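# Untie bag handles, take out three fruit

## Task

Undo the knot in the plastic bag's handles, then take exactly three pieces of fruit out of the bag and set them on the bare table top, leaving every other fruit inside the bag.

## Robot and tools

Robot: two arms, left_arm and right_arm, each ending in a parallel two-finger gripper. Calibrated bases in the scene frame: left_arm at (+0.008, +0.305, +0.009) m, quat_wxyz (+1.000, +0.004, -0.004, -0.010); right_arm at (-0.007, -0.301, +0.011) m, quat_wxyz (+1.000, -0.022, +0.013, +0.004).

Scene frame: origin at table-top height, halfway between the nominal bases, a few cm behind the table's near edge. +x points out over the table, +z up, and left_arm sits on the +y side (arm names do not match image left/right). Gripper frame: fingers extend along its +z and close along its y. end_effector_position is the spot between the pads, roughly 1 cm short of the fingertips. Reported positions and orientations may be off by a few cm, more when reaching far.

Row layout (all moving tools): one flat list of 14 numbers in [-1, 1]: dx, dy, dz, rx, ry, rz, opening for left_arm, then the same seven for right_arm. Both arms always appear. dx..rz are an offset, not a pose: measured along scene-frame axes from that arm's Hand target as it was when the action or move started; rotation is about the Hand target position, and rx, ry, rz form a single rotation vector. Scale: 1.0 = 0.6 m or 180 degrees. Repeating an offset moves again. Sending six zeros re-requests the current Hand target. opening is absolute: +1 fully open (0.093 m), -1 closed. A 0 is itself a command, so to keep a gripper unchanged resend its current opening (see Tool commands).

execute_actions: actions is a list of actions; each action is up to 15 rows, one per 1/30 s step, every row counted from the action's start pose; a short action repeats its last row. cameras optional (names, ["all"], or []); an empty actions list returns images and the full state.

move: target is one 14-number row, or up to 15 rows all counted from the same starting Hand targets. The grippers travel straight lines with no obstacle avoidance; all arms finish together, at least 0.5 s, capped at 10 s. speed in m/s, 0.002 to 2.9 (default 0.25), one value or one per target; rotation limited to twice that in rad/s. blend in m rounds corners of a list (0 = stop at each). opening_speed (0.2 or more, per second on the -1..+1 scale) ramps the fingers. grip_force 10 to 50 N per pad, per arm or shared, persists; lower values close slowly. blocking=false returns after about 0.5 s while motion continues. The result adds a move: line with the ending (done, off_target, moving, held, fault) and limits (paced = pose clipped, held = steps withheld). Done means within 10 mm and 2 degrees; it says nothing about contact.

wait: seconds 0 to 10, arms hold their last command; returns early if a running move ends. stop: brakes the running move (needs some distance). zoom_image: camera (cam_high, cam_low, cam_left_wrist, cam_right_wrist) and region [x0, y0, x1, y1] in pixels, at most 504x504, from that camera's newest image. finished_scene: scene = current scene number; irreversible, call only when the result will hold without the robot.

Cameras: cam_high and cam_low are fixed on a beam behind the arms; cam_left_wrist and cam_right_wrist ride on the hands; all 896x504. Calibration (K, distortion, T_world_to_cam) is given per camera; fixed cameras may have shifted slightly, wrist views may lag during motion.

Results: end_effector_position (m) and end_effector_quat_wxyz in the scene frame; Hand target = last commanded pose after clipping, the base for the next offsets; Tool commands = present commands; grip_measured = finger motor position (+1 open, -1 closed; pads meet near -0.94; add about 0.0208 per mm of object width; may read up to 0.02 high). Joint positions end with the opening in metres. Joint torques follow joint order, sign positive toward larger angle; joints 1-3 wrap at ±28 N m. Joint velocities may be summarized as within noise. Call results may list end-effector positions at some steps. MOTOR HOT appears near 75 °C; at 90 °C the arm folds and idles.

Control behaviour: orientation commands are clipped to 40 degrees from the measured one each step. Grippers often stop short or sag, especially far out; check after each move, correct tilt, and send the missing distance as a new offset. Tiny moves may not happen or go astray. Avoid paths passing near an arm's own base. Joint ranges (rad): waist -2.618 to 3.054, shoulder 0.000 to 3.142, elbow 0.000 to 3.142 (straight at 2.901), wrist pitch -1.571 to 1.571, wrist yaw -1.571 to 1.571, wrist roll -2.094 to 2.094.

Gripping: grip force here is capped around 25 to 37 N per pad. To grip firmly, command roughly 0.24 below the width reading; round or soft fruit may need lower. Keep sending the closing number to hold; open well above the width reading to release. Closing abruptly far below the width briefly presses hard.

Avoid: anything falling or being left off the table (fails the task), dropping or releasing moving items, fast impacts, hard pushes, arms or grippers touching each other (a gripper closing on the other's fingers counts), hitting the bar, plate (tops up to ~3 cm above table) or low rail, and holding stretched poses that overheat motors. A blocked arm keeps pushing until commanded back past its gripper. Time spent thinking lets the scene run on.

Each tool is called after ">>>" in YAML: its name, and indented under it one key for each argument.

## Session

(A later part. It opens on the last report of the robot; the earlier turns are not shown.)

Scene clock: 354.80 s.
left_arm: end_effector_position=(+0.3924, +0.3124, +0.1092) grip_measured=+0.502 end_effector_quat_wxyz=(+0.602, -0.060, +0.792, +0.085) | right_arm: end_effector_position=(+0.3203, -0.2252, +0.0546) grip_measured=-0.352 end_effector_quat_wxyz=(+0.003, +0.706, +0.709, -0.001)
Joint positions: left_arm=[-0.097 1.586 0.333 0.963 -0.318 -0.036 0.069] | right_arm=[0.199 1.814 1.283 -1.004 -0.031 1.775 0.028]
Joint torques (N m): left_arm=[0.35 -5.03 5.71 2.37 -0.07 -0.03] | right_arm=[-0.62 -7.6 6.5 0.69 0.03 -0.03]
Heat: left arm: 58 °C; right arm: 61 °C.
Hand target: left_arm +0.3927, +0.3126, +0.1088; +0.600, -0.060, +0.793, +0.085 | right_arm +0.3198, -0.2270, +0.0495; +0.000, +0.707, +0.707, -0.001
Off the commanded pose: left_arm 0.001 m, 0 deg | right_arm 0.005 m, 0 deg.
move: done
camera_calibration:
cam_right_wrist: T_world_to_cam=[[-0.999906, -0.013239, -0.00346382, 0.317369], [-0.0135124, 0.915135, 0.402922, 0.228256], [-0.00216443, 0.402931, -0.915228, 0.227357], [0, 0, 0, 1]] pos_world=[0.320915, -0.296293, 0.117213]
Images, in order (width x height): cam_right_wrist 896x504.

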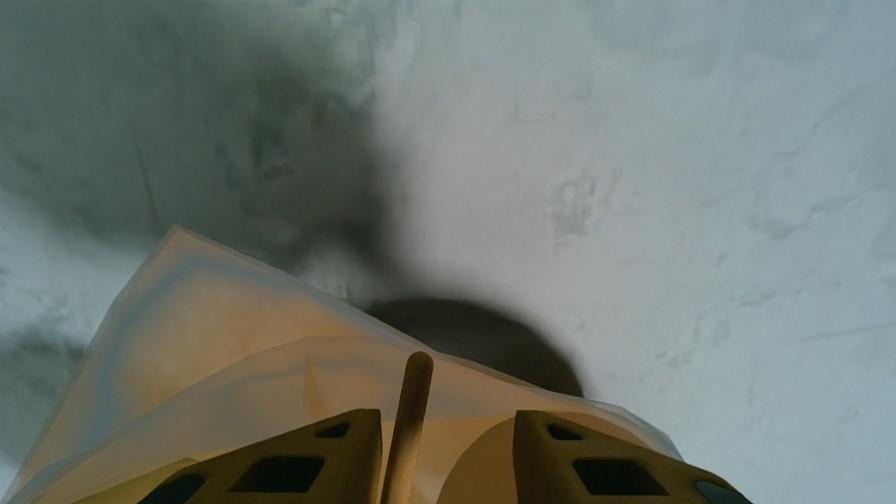

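>>> move:
  target: [0,0,0,0,0,0,0.5, 0.008,0,0,0,0,0,-1]
  opening_speed: 0.6
  cameras: ["cam_right_wrist"]

Scene clock: 363.27 s.
left_arm: end_effector_position=(+0.3924, +0.3124, +0.1092) grip_measured=+0.502 end_effector_quat_wxyz=(+0.602, -0.060, +0.792, +0.085) | right_arm: end_effector_position=(+0.3200, -0.2254, +0.0519) grip_measured=-0.923 end_effector_quat_wxyz=(+0.001, +0.706, +0.708, -0.004)
Joint positions: left_arm=[-0.097 1.586 0.333 0.963 -0.318 -0.036 0.069] | right_arm=[0.199 1.823 1.283 -1.003 -0.031 1.775 0.001]
Joint torques (N m): left_arm=[0.38 -4.96 5.74 2.37 -0.1 -0.03] | right_arm=[-0.95 -6.76 8.57 0.56 0 -0.08]
Heat: left arm: 58 °C; right arm: 59 °C.
Hand target: left_arm +0.3927, +0.3126, +0.1088; +0.600, -0.060, +0.793, +0.085 | right_arm +0.3246, -0.2270, +0.0495; +0.000, +0.707, +0.707, +0.000
Off the commanded pose: left_arm 0.001 m, 0 deg | right_arm 0.005 m, 0 deg.
move: done
camera_calibration:
cam_right_wrist: T_world_to_cam=[[-0.999907, -0.0130149, 0.00397806, 0.316671], [-0.0103227, 0.915793, 0.401517, 0.228679], [-0.0088688, 0.401439, -0.915843, 0.226666], [0, 0, 0, 1]] pos_world=[0.321013, -0.296294, 0.114513]
Images, in order (width x height): cam_right_wrist 896x504.

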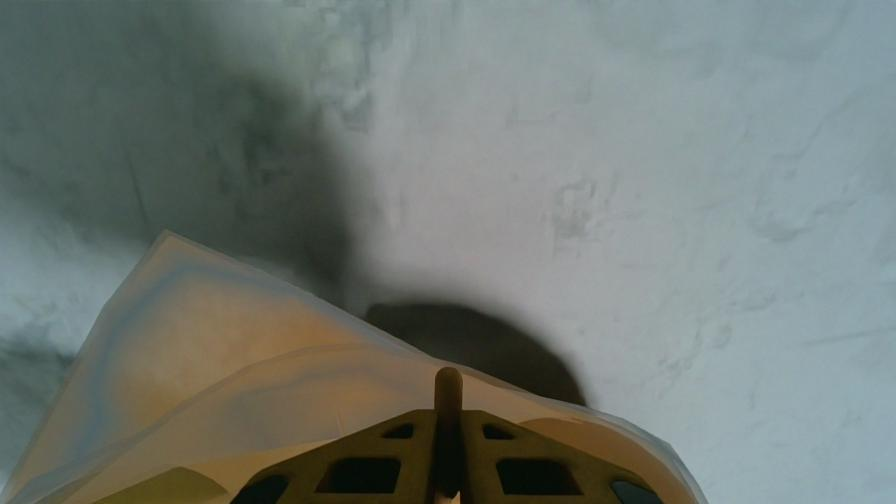

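>>> move:
  target:
    - [0,0,0,0,0,0,0.5, -0.041,0.062,0.1675,0,0,0,-1]
    - [0,0,0,0,0,0,0.5, -0.099,0.178,0.16,0,0,0,-1]
    - [0,0,0,0,0,0,0.5, -0.091,0.278,0.14,0,0,0,-1]
  speed: 0.1
  blend: 0.03
  cameras: ["cam_right_wrist","cam_low","cam_high"]

>>> zoom_image:
  camera: "cam_low"
  region: [200, 220, 420, 370]

>>> zoom_image:
  camera: "cam_high"
  region: [360, 140, 520, 270]

Scene clock: 388.00 s.
left_arm: end_effector_position=(+0.3924, +0.3124, +0.1092) grip_measured=+0.502 end_effector_quat_wxyz=(+0.602, -0.060, +0.792, +0.085) | right_arm: end_effector_position=(+0.2702, -0.0647, +0.1297) grip_measured=-0.923 end_effector_quat_wxyz=(-0.032, +0.647, +0.762, +0.006)
Joint positions: left_arm=[-0.097 1.586 0.333 0.963 -0.318 -0.036 0.069] | right_arm=[0.654 1.857 1.66 -1.327 -0.083 2.069 0.001]
Joint torques (N m): left_arm=[0.34 -5.04 5.72 2.38 -0.06 -0.01] | right_arm=[0.2 -7.49 11.23 0.19 -0.06 0.11]
Heat: left arm: 58 °C; right arm: 58 °C.
Hand target: left_arm +0.3927, +0.3126, +0.1088; +0.600, -0.060, +0.793, +0.085 | right_arm +0.2699, -0.0602, +0.1336; +0.000, +0.707, +0.707, +0.000
Off the commanded pose: left_arm 0.001 m, 0 deg | right_arm 0.006 m, 10 deg.
joint sent to its limit (right arm) — joint 6 (wrist roll), upper limit. The joint targets are off in orientation, not in position.
move: off_target (right_arm)
camera_calibration:
cam_right_wrist: T_world_to_cam=[[-0.984432, -0.173074, 0.0306561, 0.250699], [-0.139995, 0.87752, 0.45865, 0.0748465], [-0.106282, 0.447218, -0.888088, 0.258782], [0, 0, 0, 1]] pos_world=[0.284778, -0.138022, 0.187807]
Images, in order (width x height): cam_high 896x504, cam_low 896x504, cam_right_wrist 896x504.

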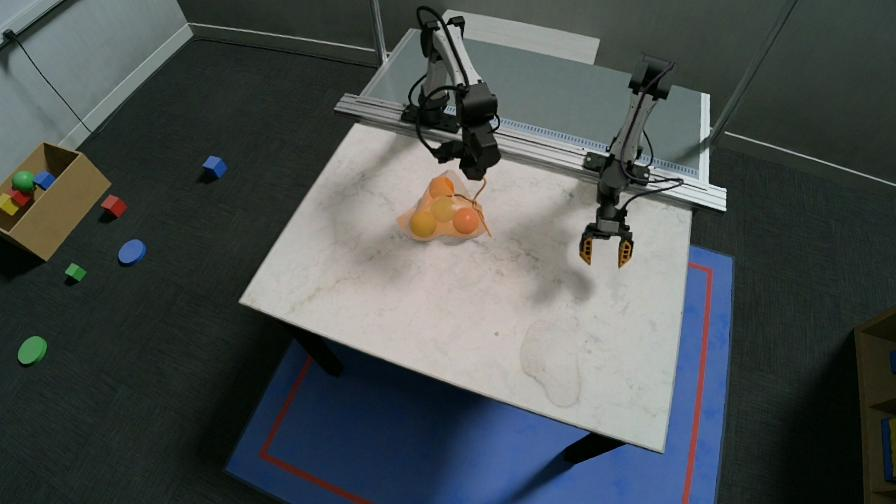

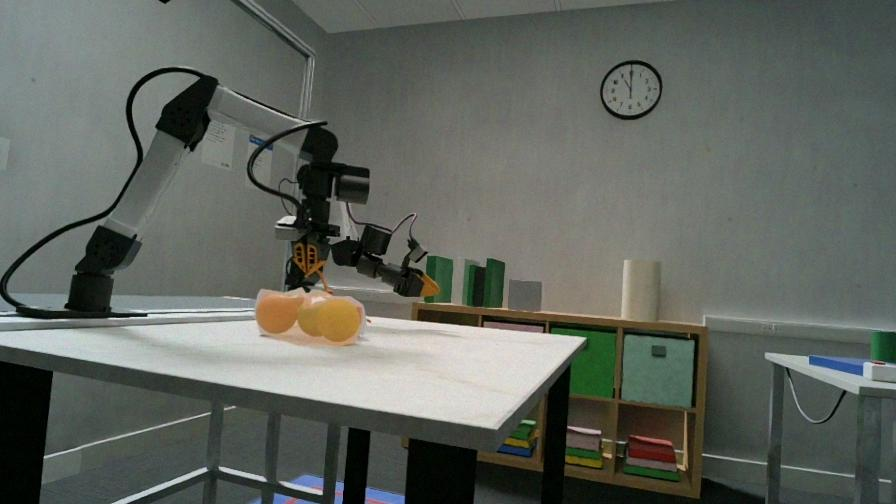

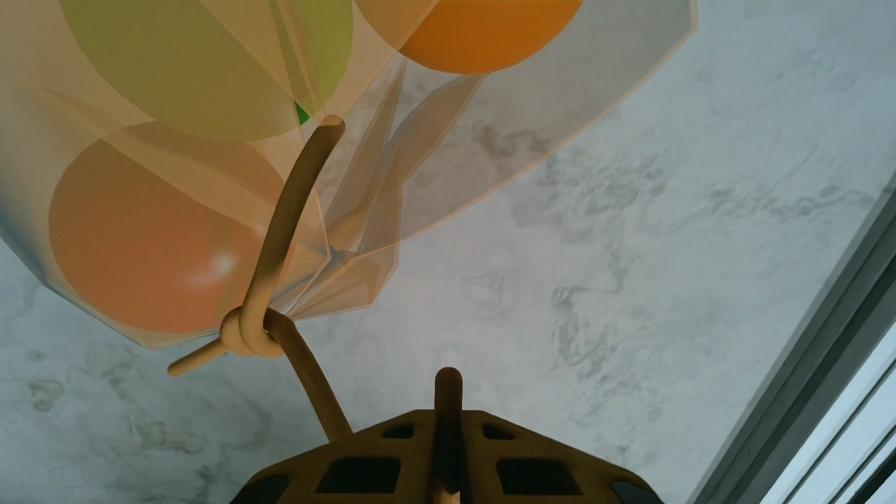

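Scaled by 2.291 from the camera's 896x504 image, which has a finer 1280x720 frame.

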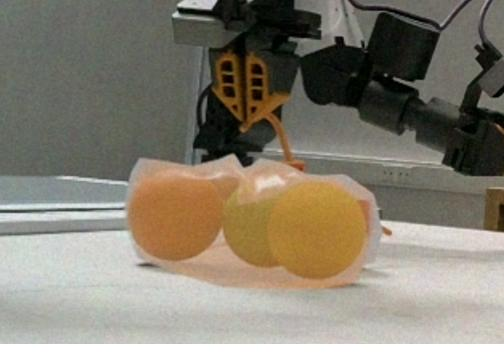

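Scaled by 3.150 from the camera's 896x504 image, which has a finer 1280x720 frame.

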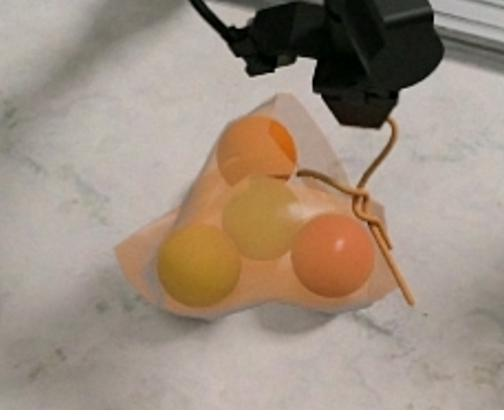

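>>> move:
  target: [0,0,0,0,0,0,0.5, 0,0,0,0,0,0,-0.4]
  opening_speed: 0.4

>>> move:
  target:
    - [0,0,0,0,0,0,0.5, 0,0,0.1,0,0,0.25,-0.4]
    - [0,0,0,0,0,0,0.5, 0.03,-0.05,0.16,0,0,0.5,-0.4]
  speed: 0.15
  blend: 0.03
  cameras: ["cam_right_wrist","cam_low","cam_high"]

>>> zoom_image:
  camera: "cam_high"
  region: [360, 140, 520, 270]

Scene clock: 410.63 s.
left_arm: end_effector_position=(+0.3924, +0.3124, +0.1092) grip_measured=+0.502 end_effector_quat_wxyz=(+0.602, -0.060, +0.792, +0.085) | right_arm: end_effector_position=(+0.2701, -0.0646, +0.1297) grip_measured=-0.402 end_effector_quat_wxyz=(-0.032, +0.647, +0.762, +0.006)
Joint positions: left_arm=[-0.097 1.586 0.333 0.963 -0.318 -0.036 0.069] | right_arm=[0.654 1.857 1.66 -1.327 -0.083 2.07 0.026]
Joint torques (N m): left_arm=[0.36 -5.01 5.71 2.37 -0.07 -0.03] | right_arm=[0.12 -7.61 11.29 0.21 -0.09 0.08]
Heat: left arm: 58 °C; right arm: 57 °C.
Hand target: left_arm +0.3927, +0.3126, +0.1088; +0.600, -0.060, +0.793, +0.085 | right_arm +0.2700, -0.0602, +0.1336; +0.000, +0.707, +0.707, +0.000
Off the commanded pose: left_arm 0.001 m, 0 deg | right_arm 0.006 m, 10 deg.
joint sent to its limit (right arm) — joint 6 (wrist roll), upper limit. The joint targets are off in orientation, not in position.
move: off_target (right_arm)

Scene clock: 416.10 s.
left_arm: end_effector_position=(+0.3924, +0.3124, +0.1092) grip_measured=+0.502 end_effector_quat_wxyz=(+0.602, -0.060, +0.792, +0.085) | right_arm: end_effector_position=(+0.2886, -0.0841, +0.2078) grip_measured=-0.402 end_effector_quat_wxyz=(+0.028, +0.000, +0.999, +0.026)
Joint positions: left_arm=[-0.097 1.586 0.333 0.963 -0.318 -0.036 0.069] | right_arm=[0.6 1.841 1.95 -1.558 -0.03 0.61 0.026]
Joint torques (N m): left_arm=[0.36 -5.03 5.7 2.36 -0.08 -0.03] | right_arm=[-0.9 -11.84 11.12 0.49 0.12 -0.1]
Heat: left arm: 58 °C; right arm: 58 °C.
Hand target: left_arm +0.3927, +0.3126, +0.1088; +0.600, -0.060, +0.793, +0.085 | right_arm +0.2880, -0.0902, +0.2297; +0.001, -0.001, +1.000, +0.000
Off the commanded pose: left_arm 0.001 m, 0 deg | right_arm 0.023 m, 4 deg.
joint sent to its limit (right arm) — joint 4 (wrist pitch), lower limit. The joint targets are off in orientation, not in position.
move: off_target (right_arm)
camera_calibration:
cam_right_wrist: T_world_to_cam=[[0.0111644, -0.99865, -0.0507277, -0.0768243], [-0.934676, -0.0284495, 0.354362, 0.233496], [-0.355327, 0.0434577, -0.933731, 0.386163], [0, 0, 0, 1]] pos_world=[0.356314, -0.0868595, 0.273933]
Images, in order (width x height): cam_high 896x504, cam_low 896x504, cam_right_wrist 896x504.

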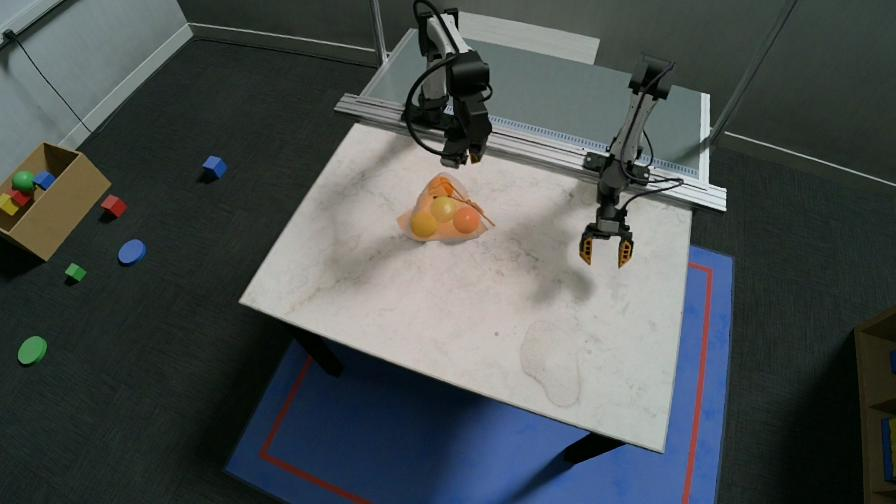

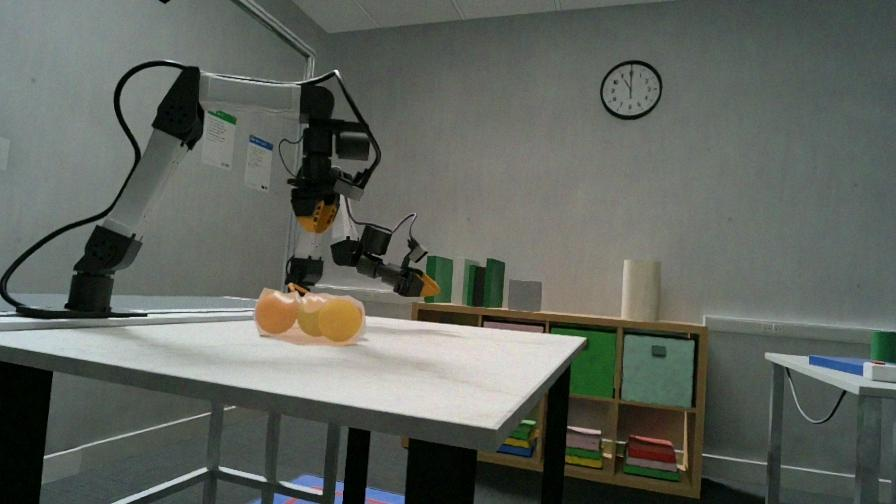

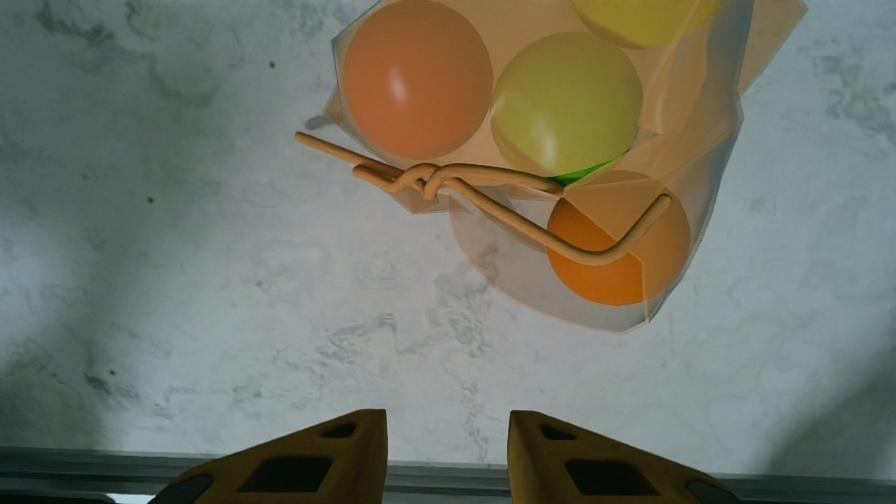

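Scaled by 3.150 from the camera's 896x504 image, which has a finer 1280x720 frame.

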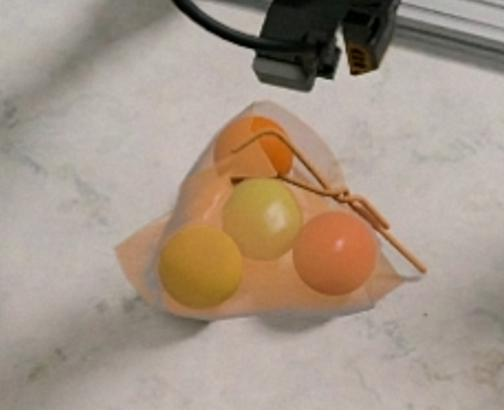

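>>> zoom_image:
  camera: "cam_right_wrist"
  region: [280, 100, 480, 240]

Scaled by 2.520 from the camera's 896x504 image, which has a finer 1280x720 frame.

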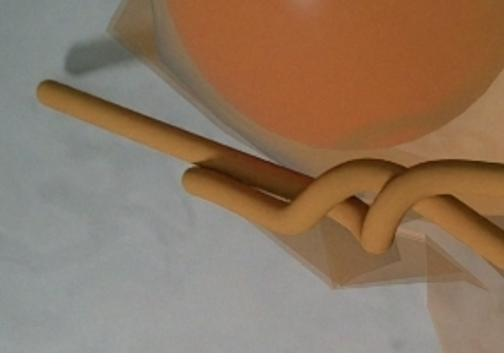

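>>> move:
  target: [0,0,0,0,0,0,0.5, 0.063,0.142,-0.2,0,0,0.5,-0.35]
  speed: 0.2
  cameras: ["cam_right_wrist"]

Scene clock: 484.37 s.
left_arm: end_effector_position=(+0.3924, +0.3124, +0.1092) grip_measured=+0.502 end_effector_quat_wxyz=(+0.602, -0.060, +0.792, +0.085) | right_arm: end_effector_position=(+0.3193, -0.0108, +0.1081) grip_measured=-0.352 end_effector_quat_wxyz=(+0.011, +0.702, -0.712, -0.007)
Joint positions: left_arm=[-0.097 1.586 0.333 0.963 -0.318 -0.036 0.069] | right_arm=[0.704 2.199 2.091 -1.437 -0.029 -0.845 0.028]
Joint torques (N m): left_arm=[0.29 -5.04 5.76 2.38 -0.06 -0.03] | right_arm=[0.18 -9.96 11.11 0.57 0.07 -0.07]
Heat: left arm: 59 °C; right arm: 64 °C.
Hand target: left_arm +0.3927, +0.3126, +0.1088; +0.600, -0.060, +0.793, +0.085 | right_arm +0.3257, -0.0050, +0.1095; +0.000, +0.707, -0.707, -0.001
Off the commanded pose: left_arm 0.001 m, 0 deg | right_arm 0.009 m, 2 deg.
move: done
camera_calibration:
cam_right_wrist: T_world_to_cam=[[0.999661, -0.00458525, -0.025611, -0.316711], [0.00637388, -0.911196, 0.411924, -0.0165653], [-0.0252254, -0.411948, -0.910858, 0.187967], [0, 0, 0, 1]] pos_world=[0.321451, 0.0608862, 0.169924]
Images, in order (width x height): cam_right_wrist 896x504.

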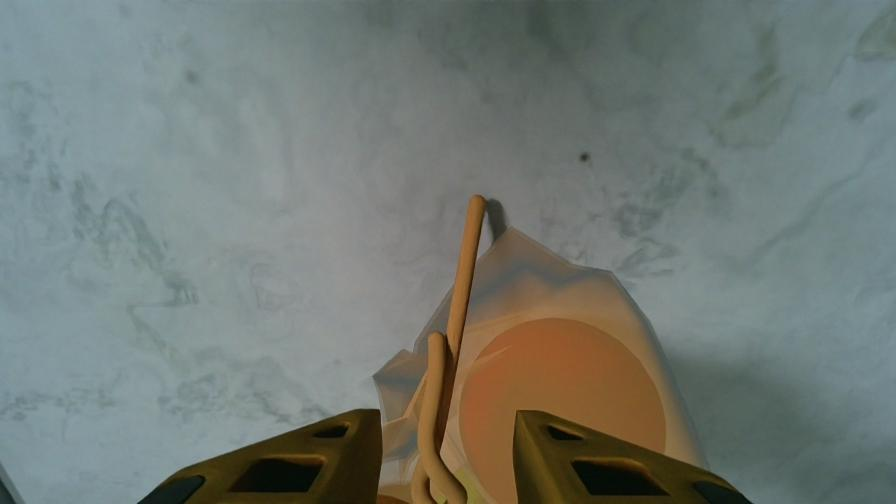

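>>> move:
  target:
    - [0,0,0,0,0,0,0.5, 0.006,0.008,-0.1,0,0,0,-0.35]
    - [0,0,0,0,0,0,0.5, 0.006,0.008,-0.153,0,0,0,-0.35]
  speed: 0.1
  blend: 0.02
  cameras: ["cam_right_wrist"]

Scene clock: 507.00 s.
left_arm: end_effector_position=(+0.3924, +0.3124, +0.1092) grip_measured=+0.502 end_effector_quat_wxyz=(+0.602, -0.060, +0.792, +0.085) | right_arm: end_effector_position=(+0.3311, +0.0009, +0.0267) grip_measured=-0.352 end_effector_quat_wxyz=(-0.008, +0.705, -0.709, -0.006)
Joint positions: left_arm=[-0.097 1.586 0.333 0.963 -0.318 -0.036 0.069] | right_arm=[0.71 2.258 1.866 -1.116 -0.028 -0.845 0.028]
Joint torques (N m): left_arm=[0.35 -5.03 5.7 2.37 -0.07 -0.03] | right_arm=[0.31 -10.48 6.79 0.75 0.08 -0.05]
Heat: left arm: 59 °C; right arm: 63 °C.
Hand target: left_arm +0.3927, +0.3126, +0.1088; +0.600, -0.060, +0.793, +0.085 | right_arm +0.3294, -0.0001, +0.0179; -0.001, +0.708, -0.707, -0.001
Off the commanded pose: left_arm 0.001 m, 0 deg | right_arm 0.009 m, 1 deg.
move: done; blend cut to 0.0159 m at target 1
camera_calibration:
cam_right_wrist: T_world_to_cam=[[0.999995, 0.00238692, 0.00200883, -0.331321], [0.00141376, -0.920714, 0.390235, 0.0296635], [0.00278102, -0.39023, -0.920713, 0.10992], [0, 0, 0, 1]] pos_world=[0.330972, 0.0709966, 0.0902949]
Images, in order (width x height): cam_right_wrist 896x504.

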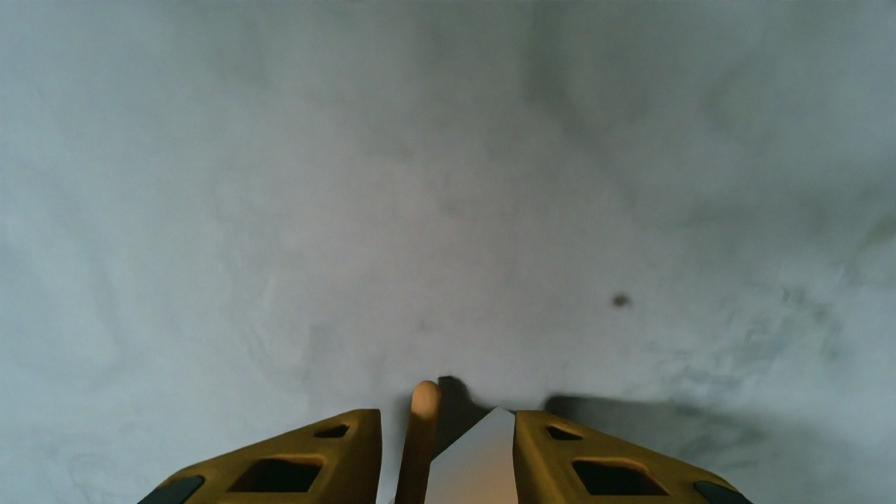

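>>> move:
  target: [0,0,0,0,0,0,0.5, 0,0,0,0,0,0,-1]
  opening_speed: 0.6

>>> move:
  target:
    - [0,0,0,0,0,0,0.5, 0,-0.025,0.12,0,0,0,-1]
    - [0,0,0,0,0,0,0.5, 0.04,-0.1,0.165,0,0,0,-1]
  speed: 0.08
  blend: 0.02
  cameras: ["cam_right_wrist","cam_low","cam_high"]

>>> zoom_image:
  camera: "cam_high"
  region: [380, 140, 540, 270]

>>> zoom_image:
  camera: "cam_low"
  region: [230, 220, 420, 370]

Scene clock: 523.33 s.
left_arm: end_effector_position=(+0.3924, +0.3124, +0.1092) grip_measured=+0.502 end_effector_quat_wxyz=(+0.602, -0.060, +0.792, +0.085) | right_arm: end_effector_position=(+0.3312, +0.0009, +0.0267) grip_measured=-0.920 end_effector_quat_wxyz=(-0.008, +0.705, -0.709, -0.006)
Joint positions: left_arm=[-0.097 1.586 0.333 0.963 -0.318 -0.036 0.069] | right_arm=[0.71 2.258 1.866 -1.116 -0.028 -0.845 0.001]
Joint torques (N m): left_arm=[0.31 -4.98 5.74 2.37 -0.06 -0.02] | right_arm=[0.17 -10.52 6.83 0.72 0.08 -0.02]
Heat: left arm: 59 °C; right arm: 60 °C.
Hand target: left_arm +0.3927, +0.3126, +0.1088; +0.600, -0.060, +0.793, +0.085 | right_arm +0.3293, -0.0001, +0.0179; -0.001, +0.708, -0.707, -0.001
Off the commanded pose: left_arm 0.001 m, 0 deg | right_arm 0.009 m, 1 deg.
move: done

Scene clock: 525.63 s.
left_arm: end_effector_position=(+0.3924, +0.3124, +0.1092) grip_measured=+0.502 end_effector_quat_wxyz=(+0.602, -0.060, +0.792, +0.085) | right_arm: end_effector_position=(+0.3497, -0.0587, +0.0904) grip_measured=-0.920 end_effector_quat_wxyz=(+0.023, +0.706, -0.708, -0.008)
Joint positions: left_arm=[-0.097 1.586 0.333 0.963 -0.318 -0.036 0.069] | right_arm=[0.573 2.202 2.021 -1.392 -0.028 -0.987 0.001]
Joint torques (N m): left_arm=[0.31 -5.05 5.72 2.38 -0.08 -0.03] | right_arm=[-0.69 -15.51 11.07 0.13 0.03 -0.11]
Heat: left arm: 59 °C; right arm: 60 °C.
Hand target: left_arm +0.3927, +0.3126, +0.1088; +0.600, -0.060, +0.793, +0.085 | right_arm +0.3534, -0.0602, +0.1168; +0.000, +0.707, -0.707, -0.001
Off the commanded pose: left_arm 0.001 m, 0 deg | right_arm 0.027 m, 3 deg.
move: off_target (right_arm)
camera_calibration:
cam_right_wrist: T_world_to_cam=[[0.99901, 0.00627541, -0.0440374, -0.345149], [0.0244639, -0.904343, 0.426105, -0.0603285], [-0.0371509, -0.42676, -0.903601, 0.15553], [0, 0, 0, 1]] pos_world=[0.352061, 0.0139822, 0.151044]
Images, in order (width x height): cam_high 896x504, cam_low 896x504, cam_right_wrist 896x504.

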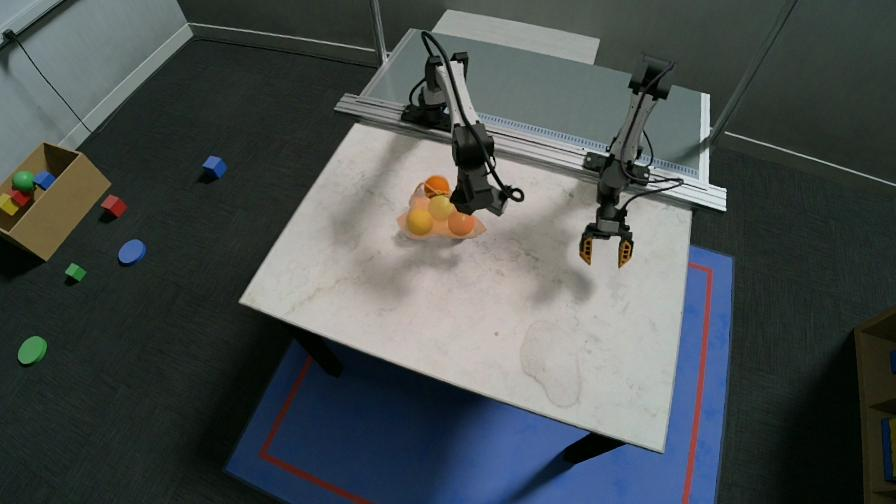

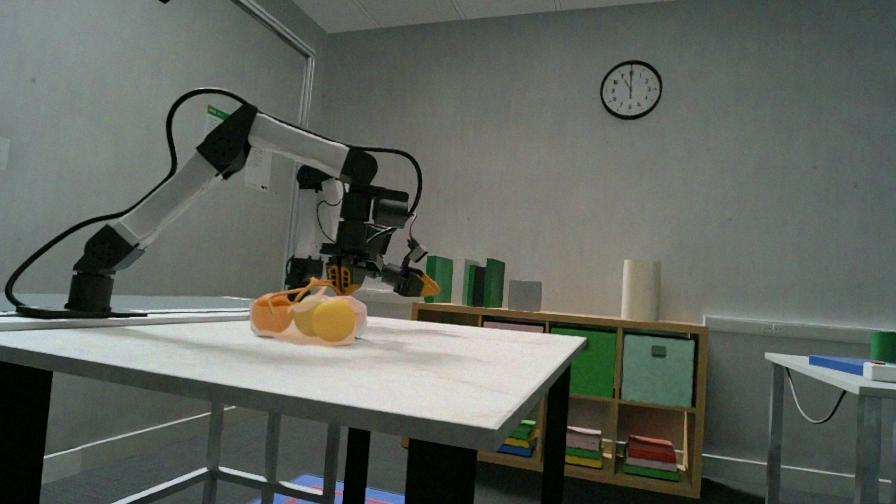

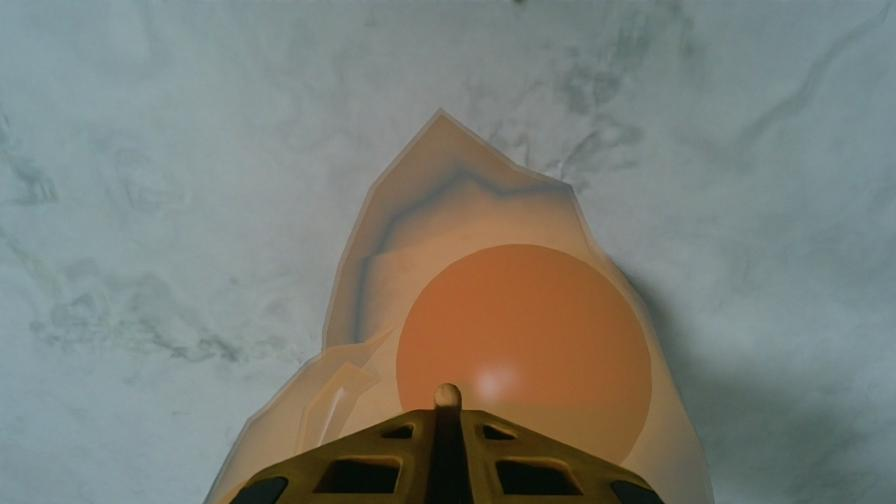

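Scaled by 3.150 from the camera's 896x504 image, which has a finer 1280x720 frame.

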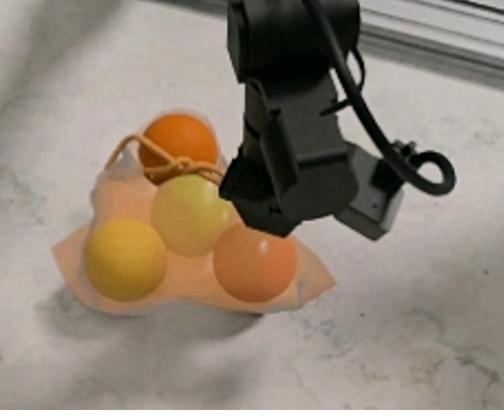

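Scaled by 2.653 from the camera's 896x504 image, which has a finer 1280x720 frame.

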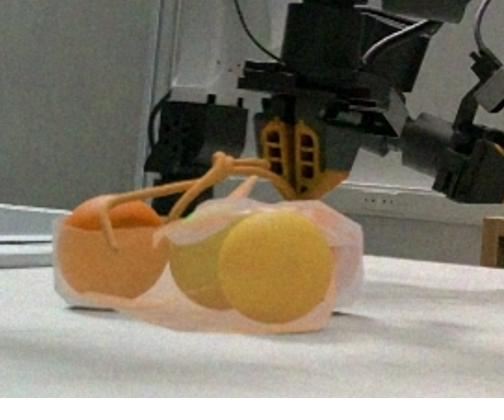

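>>> move:
  target: [0,0,0,0,0,0,0.5, 0.02,-0.06,0.03,0,0,0,-1]
  speed: 0.08

>>> move:
  target: [0,0,0,0,0,0,0.5, 0,0,0,0,0,0,-0.4]
  opening_speed: 0.4

>>> move:
  target:
    - [0,0,0,0,0,0,0.5, 0,0,0.1,0,0,-0.25,-0.4]
    - [0,0,0,0,0,0,0.5, -0.04,-0.04,0.15,0,0,-0.5,-0.4]
  speed: 0.15
  blend: 0.03
  cameras: ["cam_right_wrist","cam_low","cam_high"]

>>> zoom_image:
  camera: "cam_high"
  region: [360, 140, 520, 270]

>>> zoom_image:
  camera: "cam_low"
  region: [230, 220, 420, 370]

Scene clock: 542.47 s.
left_arm: end_effector_position=(+0.3924, +0.3124, +0.1092) grip_measured=+0.502 end_effector_quat_wxyz=(+0.602, -0.060, +0.792, +0.085) | right_arm: end_effector_position=(+0.3632, -0.0945, +0.1089) grip_measured=-0.920 end_effector_quat_wxyz=(+0.023, +0.706, -0.708, -0.008)
Joint positions: left_arm=[-0.097 1.586 0.333 0.963 -0.318 -0.036 0.069] | right_arm=[0.483 2.173 2.042 -1.445 -0.028 -1.077 0.001]
Joint torques (N m): left_arm=[0.4 -5.01 5.74 2.38 -0.05 -0.05] | right_arm=[-0.58 -15.23 11.04 0.12 -0.03 -0.09]
Heat: left arm: 59 °C; right arm: 60 °C.
Hand target: left_arm +0.3927, +0.3126, +0.1088; +0.600, -0.060, +0.793, +0.085 | right_arm +0.3653, -0.0962, +0.1347; +0.000, +0.707, -0.707, -0.001
Off the commanded pose: left_arm 0.001 m, 0 deg | right_arm 0.026 m, 3 deg.
move: off_target (right_arm)

Scene clock: 544.17 s.
left_arm: end_effector_position=(+0.3924, +0.3124, +0.1092) grip_measured=+0.502 end_effector_quat_wxyz=(+0.602, -0.060, +0.792, +0.085) | right_arm: end_effector_position=(+0.3630, -0.0946, +0.1089) grip_measured=-0.402 end_effector_quat_wxyz=(+0.023, +0.706, -0.708, -0.008)
Joint positions: left_arm=[-0.097 1.586 0.333 0.963 -0.318 -0.036 0.069] | right_arm=[0.483 2.173 2.042 -1.445 -0.028 -1.078 0.026]
Joint torques (N m): left_arm=[0.36 -5.04 5.72 2.38 -0.07 -0.03] | right_arm=[-0.58 -15.2 11.08 0.11 -0.04 -0.1]
Heat: left arm: 59 °C; right arm: 60 °C.
Hand target: left_arm +0.3927, +0.3126, +0.1088; +0.600, -0.060, +0.793, +0.085 | right_arm +0.3654, -0.0962, +0.1347; +0.000, +0.707, -0.707, -0.001
Off the commanded pose: left_arm 0.001 m, 0 deg | right_arm 0.026 m, 3 deg.
move: off_target (right_arm)

Scene clock: 550.10 s.
left_arm: end_effector_position=(+0.3924, +0.3124, +0.1092) grip_measured=+0.502 end_effector_quat_wxyz=(+0.602, -0.060, +0.792, +0.085) | right_arm: end_effector_position=(+0.3494, -0.1111, +0.2126) grip_measured=-0.402 end_effector_quat_wxyz=(+0.060, -0.011, +0.998, +0.030)
Joint positions: left_arm=[-0.097 1.586 0.333 0.963 -0.318 -0.036 0.069] | right_arm=[0.456 1.96 2.126 -1.56 -0.028 0.446 0.026]
Joint torques (N m): left_arm=[0.29 -4.97 5.71 2.37 -0.07 -0.04] | right_arm=[-1.18 -13.27 6.41 0.6 0.02 0.11]
Heat: left arm: 59 °C; right arm: 60 °C.
Hand target: left_arm +0.3927, +0.3126, +0.1088; +0.600, -0.060, +0.793, +0.085 | right_arm +0.3413, -0.1202, +0.2248; +0.001, -0.001, +1.000, +0.000
Off the commanded pose: left_arm 0.001 m, 0 deg | right_arm 0.017 m, 8 deg.
joint sent to its limit (right arm) — joint 4 (wrist pitch), lower limit. The joint targets are off in orientation, not in position.
move: off_target (right_arm)
camera_calibration:
cam_right_wrist: T_world_to_cam=[[0.034908, -0.997713, -0.0578844, -0.110963], [-0.95449, -0.0504496, 0.293946, 0.30521], [-0.296194, 0.044989, -0.954068, 0.397229], [0, 0, 0, 1]] pos_world=[0.41285, -0.113183, 0.282845]
Images, in order (width x height): cam_high 896x504, cam_low 896x504, cam_right_wrist 896x504.

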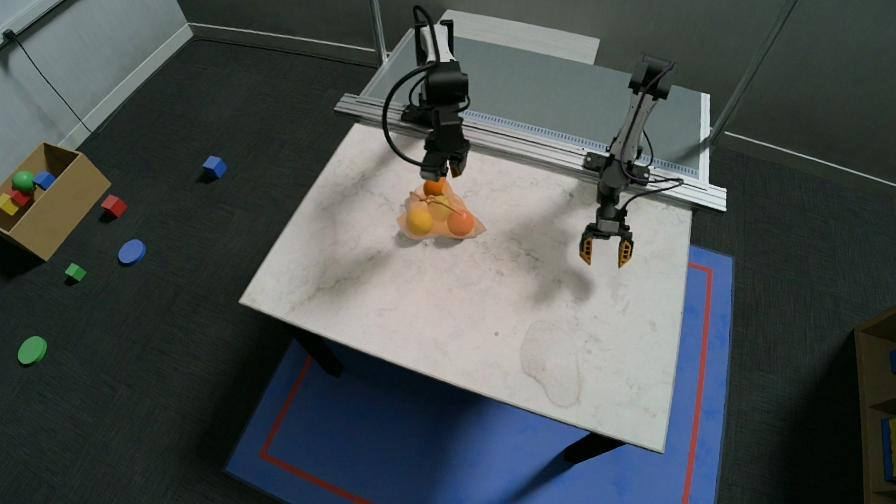

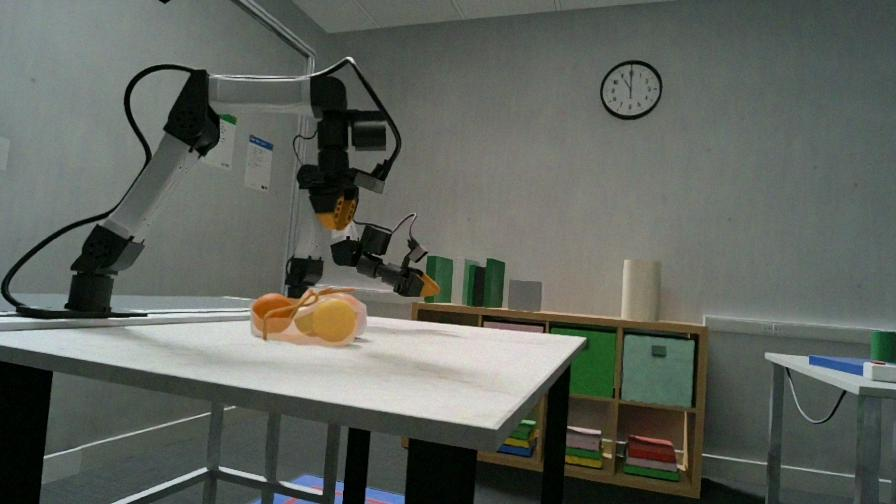

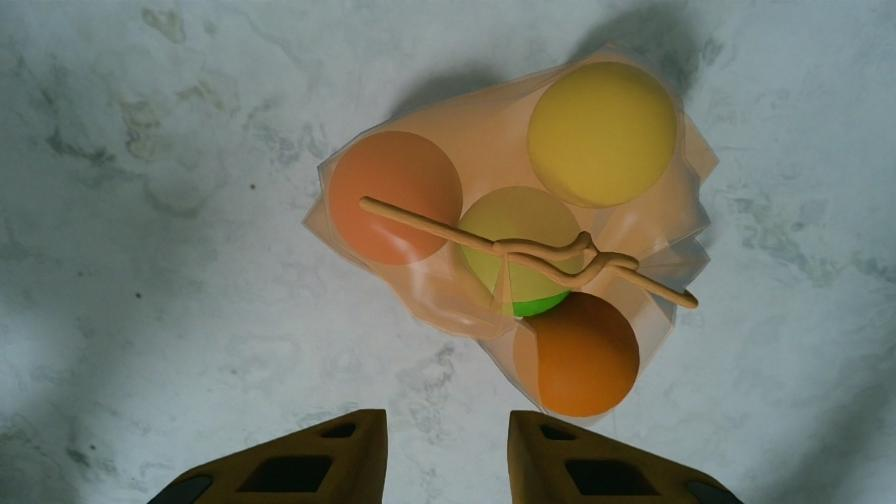

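Scaled by 3.150 from the camera's 896x504 image, which has a finer 1280x720 frame.

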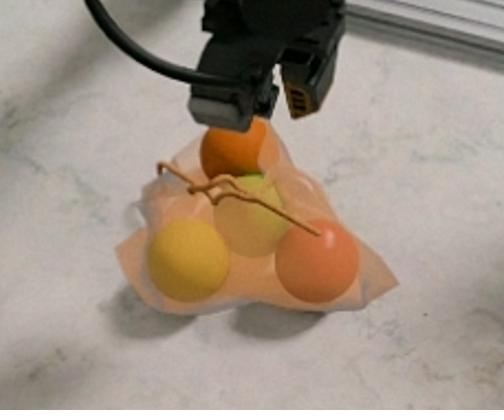

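Scaled by 2.653 from the camera's 896x504 image, which has a finer 1280x720 frame.

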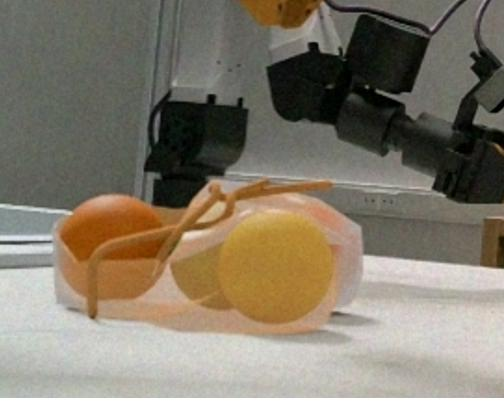

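>>> zoom_image:
  camera: "cam_right_wrist"
  region: [440, 180, 720, 340]

Scaled by 1.800 from the camera's 896x504 image, which has a finer 1280x720 frame.

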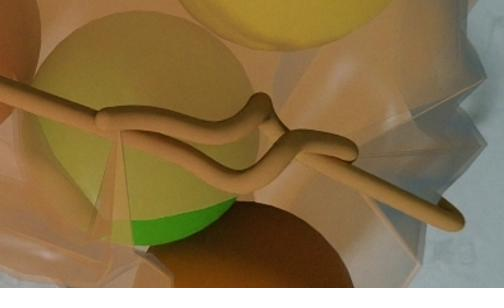

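>>> move:
  target: [0,0,0,0,0,0,0.5, 0.027,-0.048,-0.155,0,0,0.5,-0.6]
  speed: 0.2
  cameras: ["cam_right_wrist"]

>>> zoom_image:
  camera: "cam_right_wrist"
  region: [300, 240, 600, 440]

Scene clock: 602.80 s.
left_arm: end_effector_position=(+0.3924, +0.3124, +0.1092) grip_measured=+0.502 end_effector_quat_wxyz=(+0.602, -0.060, +0.792, +0.085) | right_arm: end_effector_position=(+0.3546, -0.1424, +0.1398) grip_measured=-0.598 end_effector_quat_wxyz=(-0.009, +0.709, -0.705, -0.004)
Joint positions: left_arm=[-0.097 1.586 0.333 0.963 -0.318 -0.036 0.069] | right_arm=[0.376 1.983 1.868 -1.402 -0.045 -1.19 0.016]
Joint torques (N m): left_arm=[0.32 -4.98 5.76 2.39 -0.07 -0.02] | right_arm=[-1.13 -8.5 6.6 0.7 0.06 -0.11]
Heat: left arm: 60 °C; right arm: 55 °C.
Hand target: left_arm +0.3927, +0.3126, +0.1088; +0.600, -0.060, +0.793, +0.085 | right_arm +0.3576, -0.1489, +0.1318; -0.001, +0.707, -0.707, -0.001
Off the commanded pose: left_arm 0.001 m, 0 deg | right_arm 0.011 m, 1 deg.
move: off_target (right_arm)
camera_calibration:
cam_right_wrist: T_world_to_cam=[[0.999882, 0.0138411, 0.00669349, -0.353709], [0.0101255, -0.920435, 0.390763, -0.149476], [0.0115695, -0.390649, -0.920467, 0.154834], [0, 0, 0, 1]] pos_world=[0.35339, -0.0722015, 0.203296]
Images, in order (width x height): cam_right_wrist 896x504.

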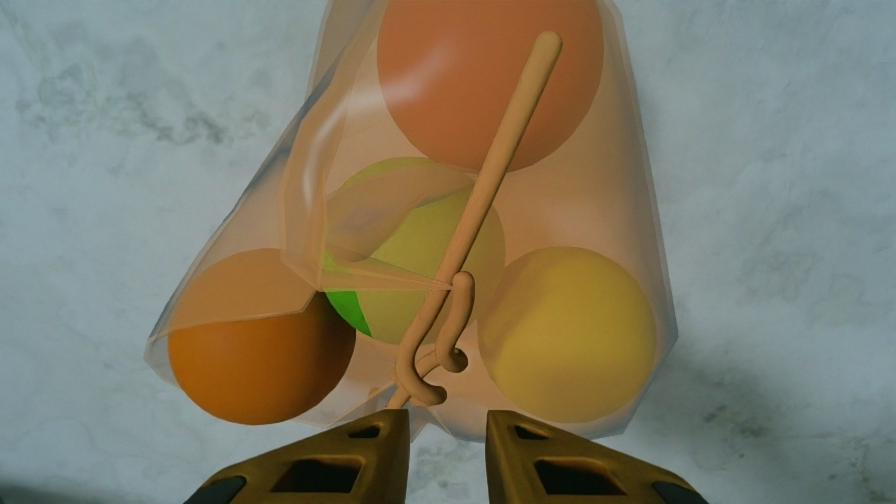

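Scaled by 1.680 from the camera's 896x504 image, which has a finer 1280x720 frame.

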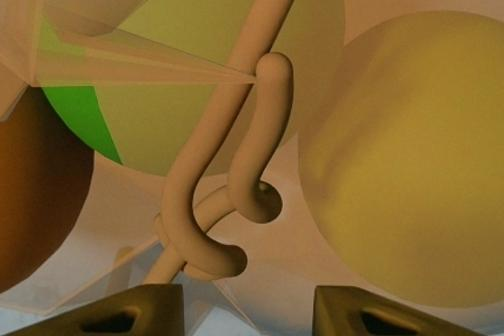

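>>> move:
  target: [0,0,0,0,0,0,0.5, 0.0005,-0.003,-0.065,0,0,0,-0.62]
  speed: 0.06
  cameras: ["cam_right_wrist","cam_low"]

>>> zoom_image:
  camera: "cam_right_wrist"
  region: [300, 240, 600, 504]

>>> zoom_image:
  camera: "cam_low"
  region: [230, 220, 420, 370]

Scene clock: 646.40 s.
left_arm: end_effector_position=(+0.3924, +0.3124, +0.1092) grip_measured=+0.502 end_effector_quat_wxyz=(+0.602, -0.060, +0.792, +0.085) | right_arm: end_effector_position=(+0.3553, -0.1435, +0.1010) grip_measured=-0.618 end_effector_quat_wxyz=(-0.009, +0.710, -0.705, -0.004)
Joint positions: left_arm=[-0.097 1.586 0.333 0.963 -0.318 -0.036 0.069] | right_arm=[0.376 1.983 1.714 -1.248 -0.045 -1.193 0.016]
Joint torques (N m): left_arm=[0.32 -5.01 5.72 2.39 -0.07 -0.03] | right_arm=[-1.18 -8.44 6.69 0.69 0.08 -0.09]
Heat: left arm: 60 °C; right arm: 53 °C.
Hand target: left_arm +0.3927, +0.3126, +0.1088; +0.600, -0.060, +0.793, +0.085 | right_arm +0.3578, -0.1508, +0.0928; +0.000, +0.708, -0.707, -0.001
Off the commanded pose: left_arm 0.001 m, 0 deg | right_arm 0.011 m, 1 deg.
move: off_target (right_arm)
camera_calibration:
cam_right_wrist: T_world_to_cam=[[0.999849, 0.0161426, 0.00646781, -0.35372], [0.0123265, -0.920225, 0.391195, -0.136166], [0.0122668, -0.391056, -0.920285, 0.118378], [0, 0, 0, 1]] pos_world=[0.353893, -0.0733013, 0.164497]
Images, in order (width x height): cam_low 896x504, cam_right_wrist 896x504.

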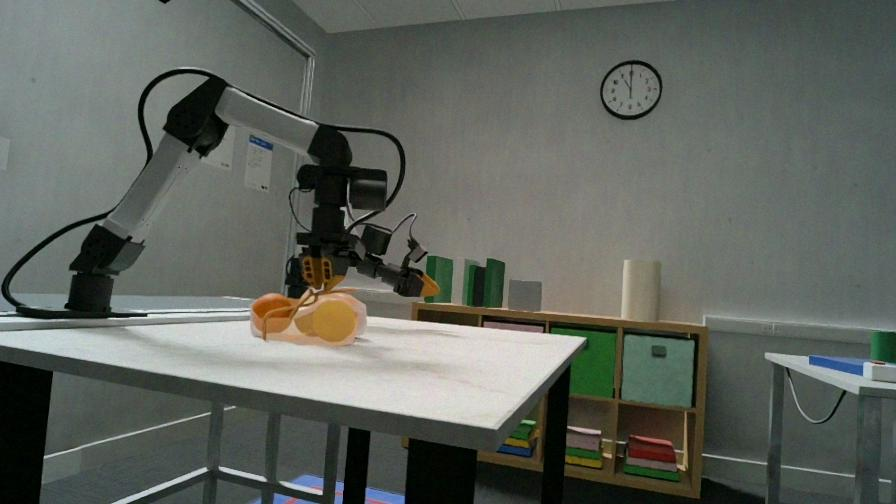

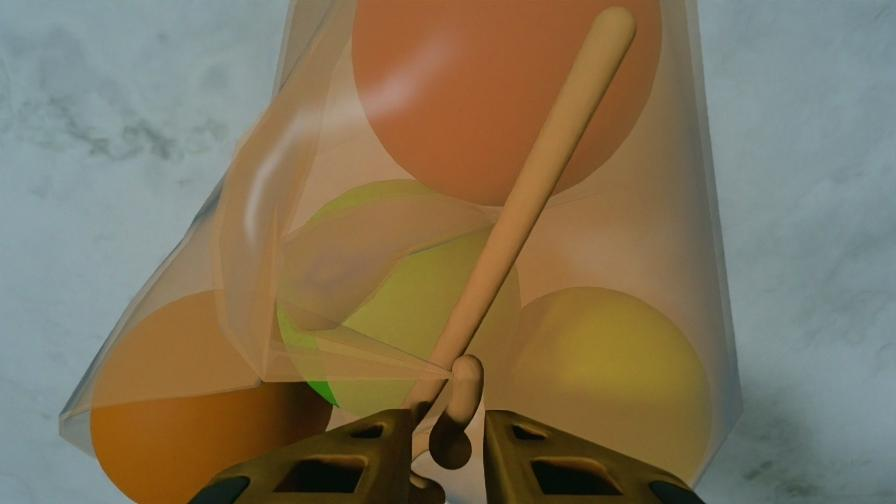

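Scaled by 1.680 from the camera's 896x504 image, which has a finer 1280x720 frame.

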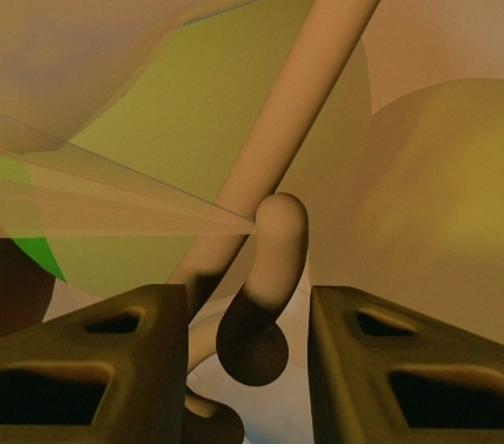

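Scaled by 2.653 from the camera's 896x504 image, which has a finer 1280x720 frame.

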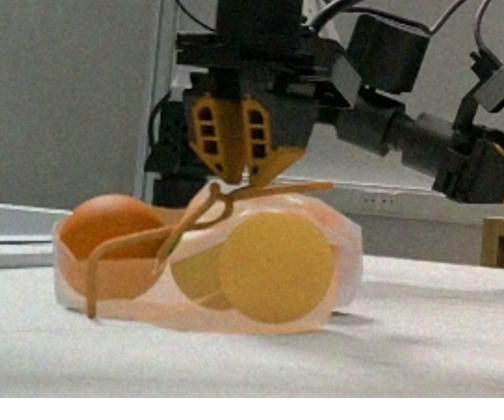

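>>> move:
  target: [0,0,0,0,0,0,0.5, 0.0,0.0,-0.029,0,0,0,-0.62]
  speed: 0.05
  cameras: ["cam_right_wrist"]

>>> zoom_image:
  camera: "cam_right_wrist"
  region: [300, 240, 600, 504]

Scene clock: 656.83 s.
left_arm: end_effector_position=(+0.3924, +0.3124, +0.1092) grip_measured=+0.502 end_effector_quat_wxyz=(+0.602, -0.060, +0.792, +0.085) | right_arm: end_effector_position=(+0.3575, -0.1436, +0.0869) grip_measured=-0.618 end_effector_quat_wxyz=(-0.013, +0.710, -0.704, -0.001)
Joint positions: left_arm=[-0.097 1.586 0.333 0.963 -0.318 -0.036 0.069] | right_arm=[0.376 1.987 1.663 -1.184 -0.042 -1.193 0.016]
Joint torques (N m): left_arm=[0.4 -5.05 5.72 2.38 -0.07 -0.03] | right_arm=[-1.14 -8.08 6.22 0.76 0.05 -0.05]
Heat: left arm: 60 °C; right arm: 54 °C.
Hand target: left_arm +0.3927, +0.3126, +0.1088; +0.600, -0.060, +0.793, +0.085 | right_arm +0.3579, -0.1507, +0.0754; -0.001, +0.708, -0.707, -0.001
Off the commanded pose: left_arm 0.001 m, 0 deg | right_arm 0.014 m, 1 deg.
move: off_target (right_arm)
camera_calibration:
cam_right_wrist: T_world_to_cam=[[0.999725, 0.0163101, 0.0168406, -0.356635], [0.00844072, -0.920567, 0.390493, -0.1293], [0.0218719, -0.390244, -0.920452, 0.102017], [0, 0, 0, 1]] pos_world=[0.355397, -0.0734009, 0.150398]
Images, in order (width x height): cam_right_wrist 896x504.

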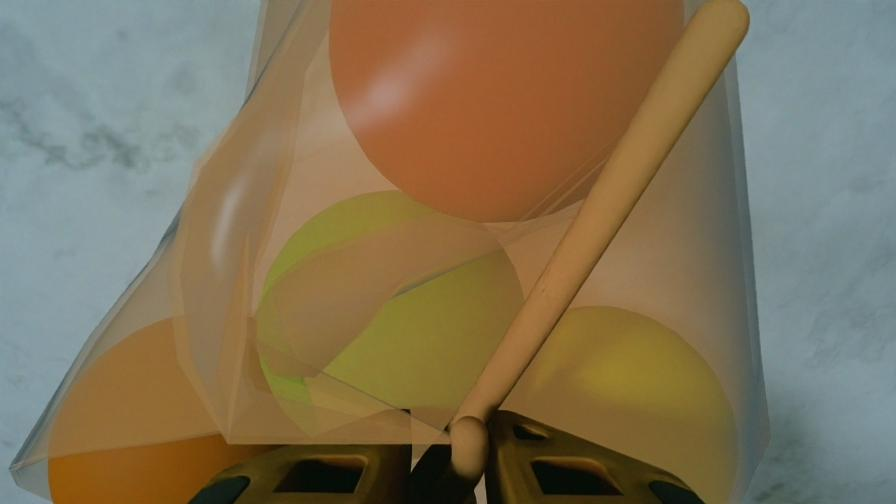

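Scaled by 1.680 from the camera's 896x504 image, which has a finer 1280x720 frame.

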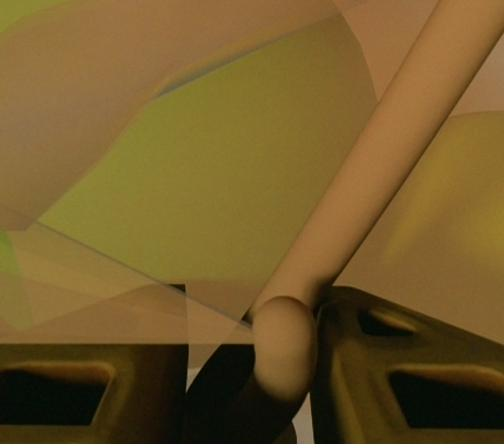

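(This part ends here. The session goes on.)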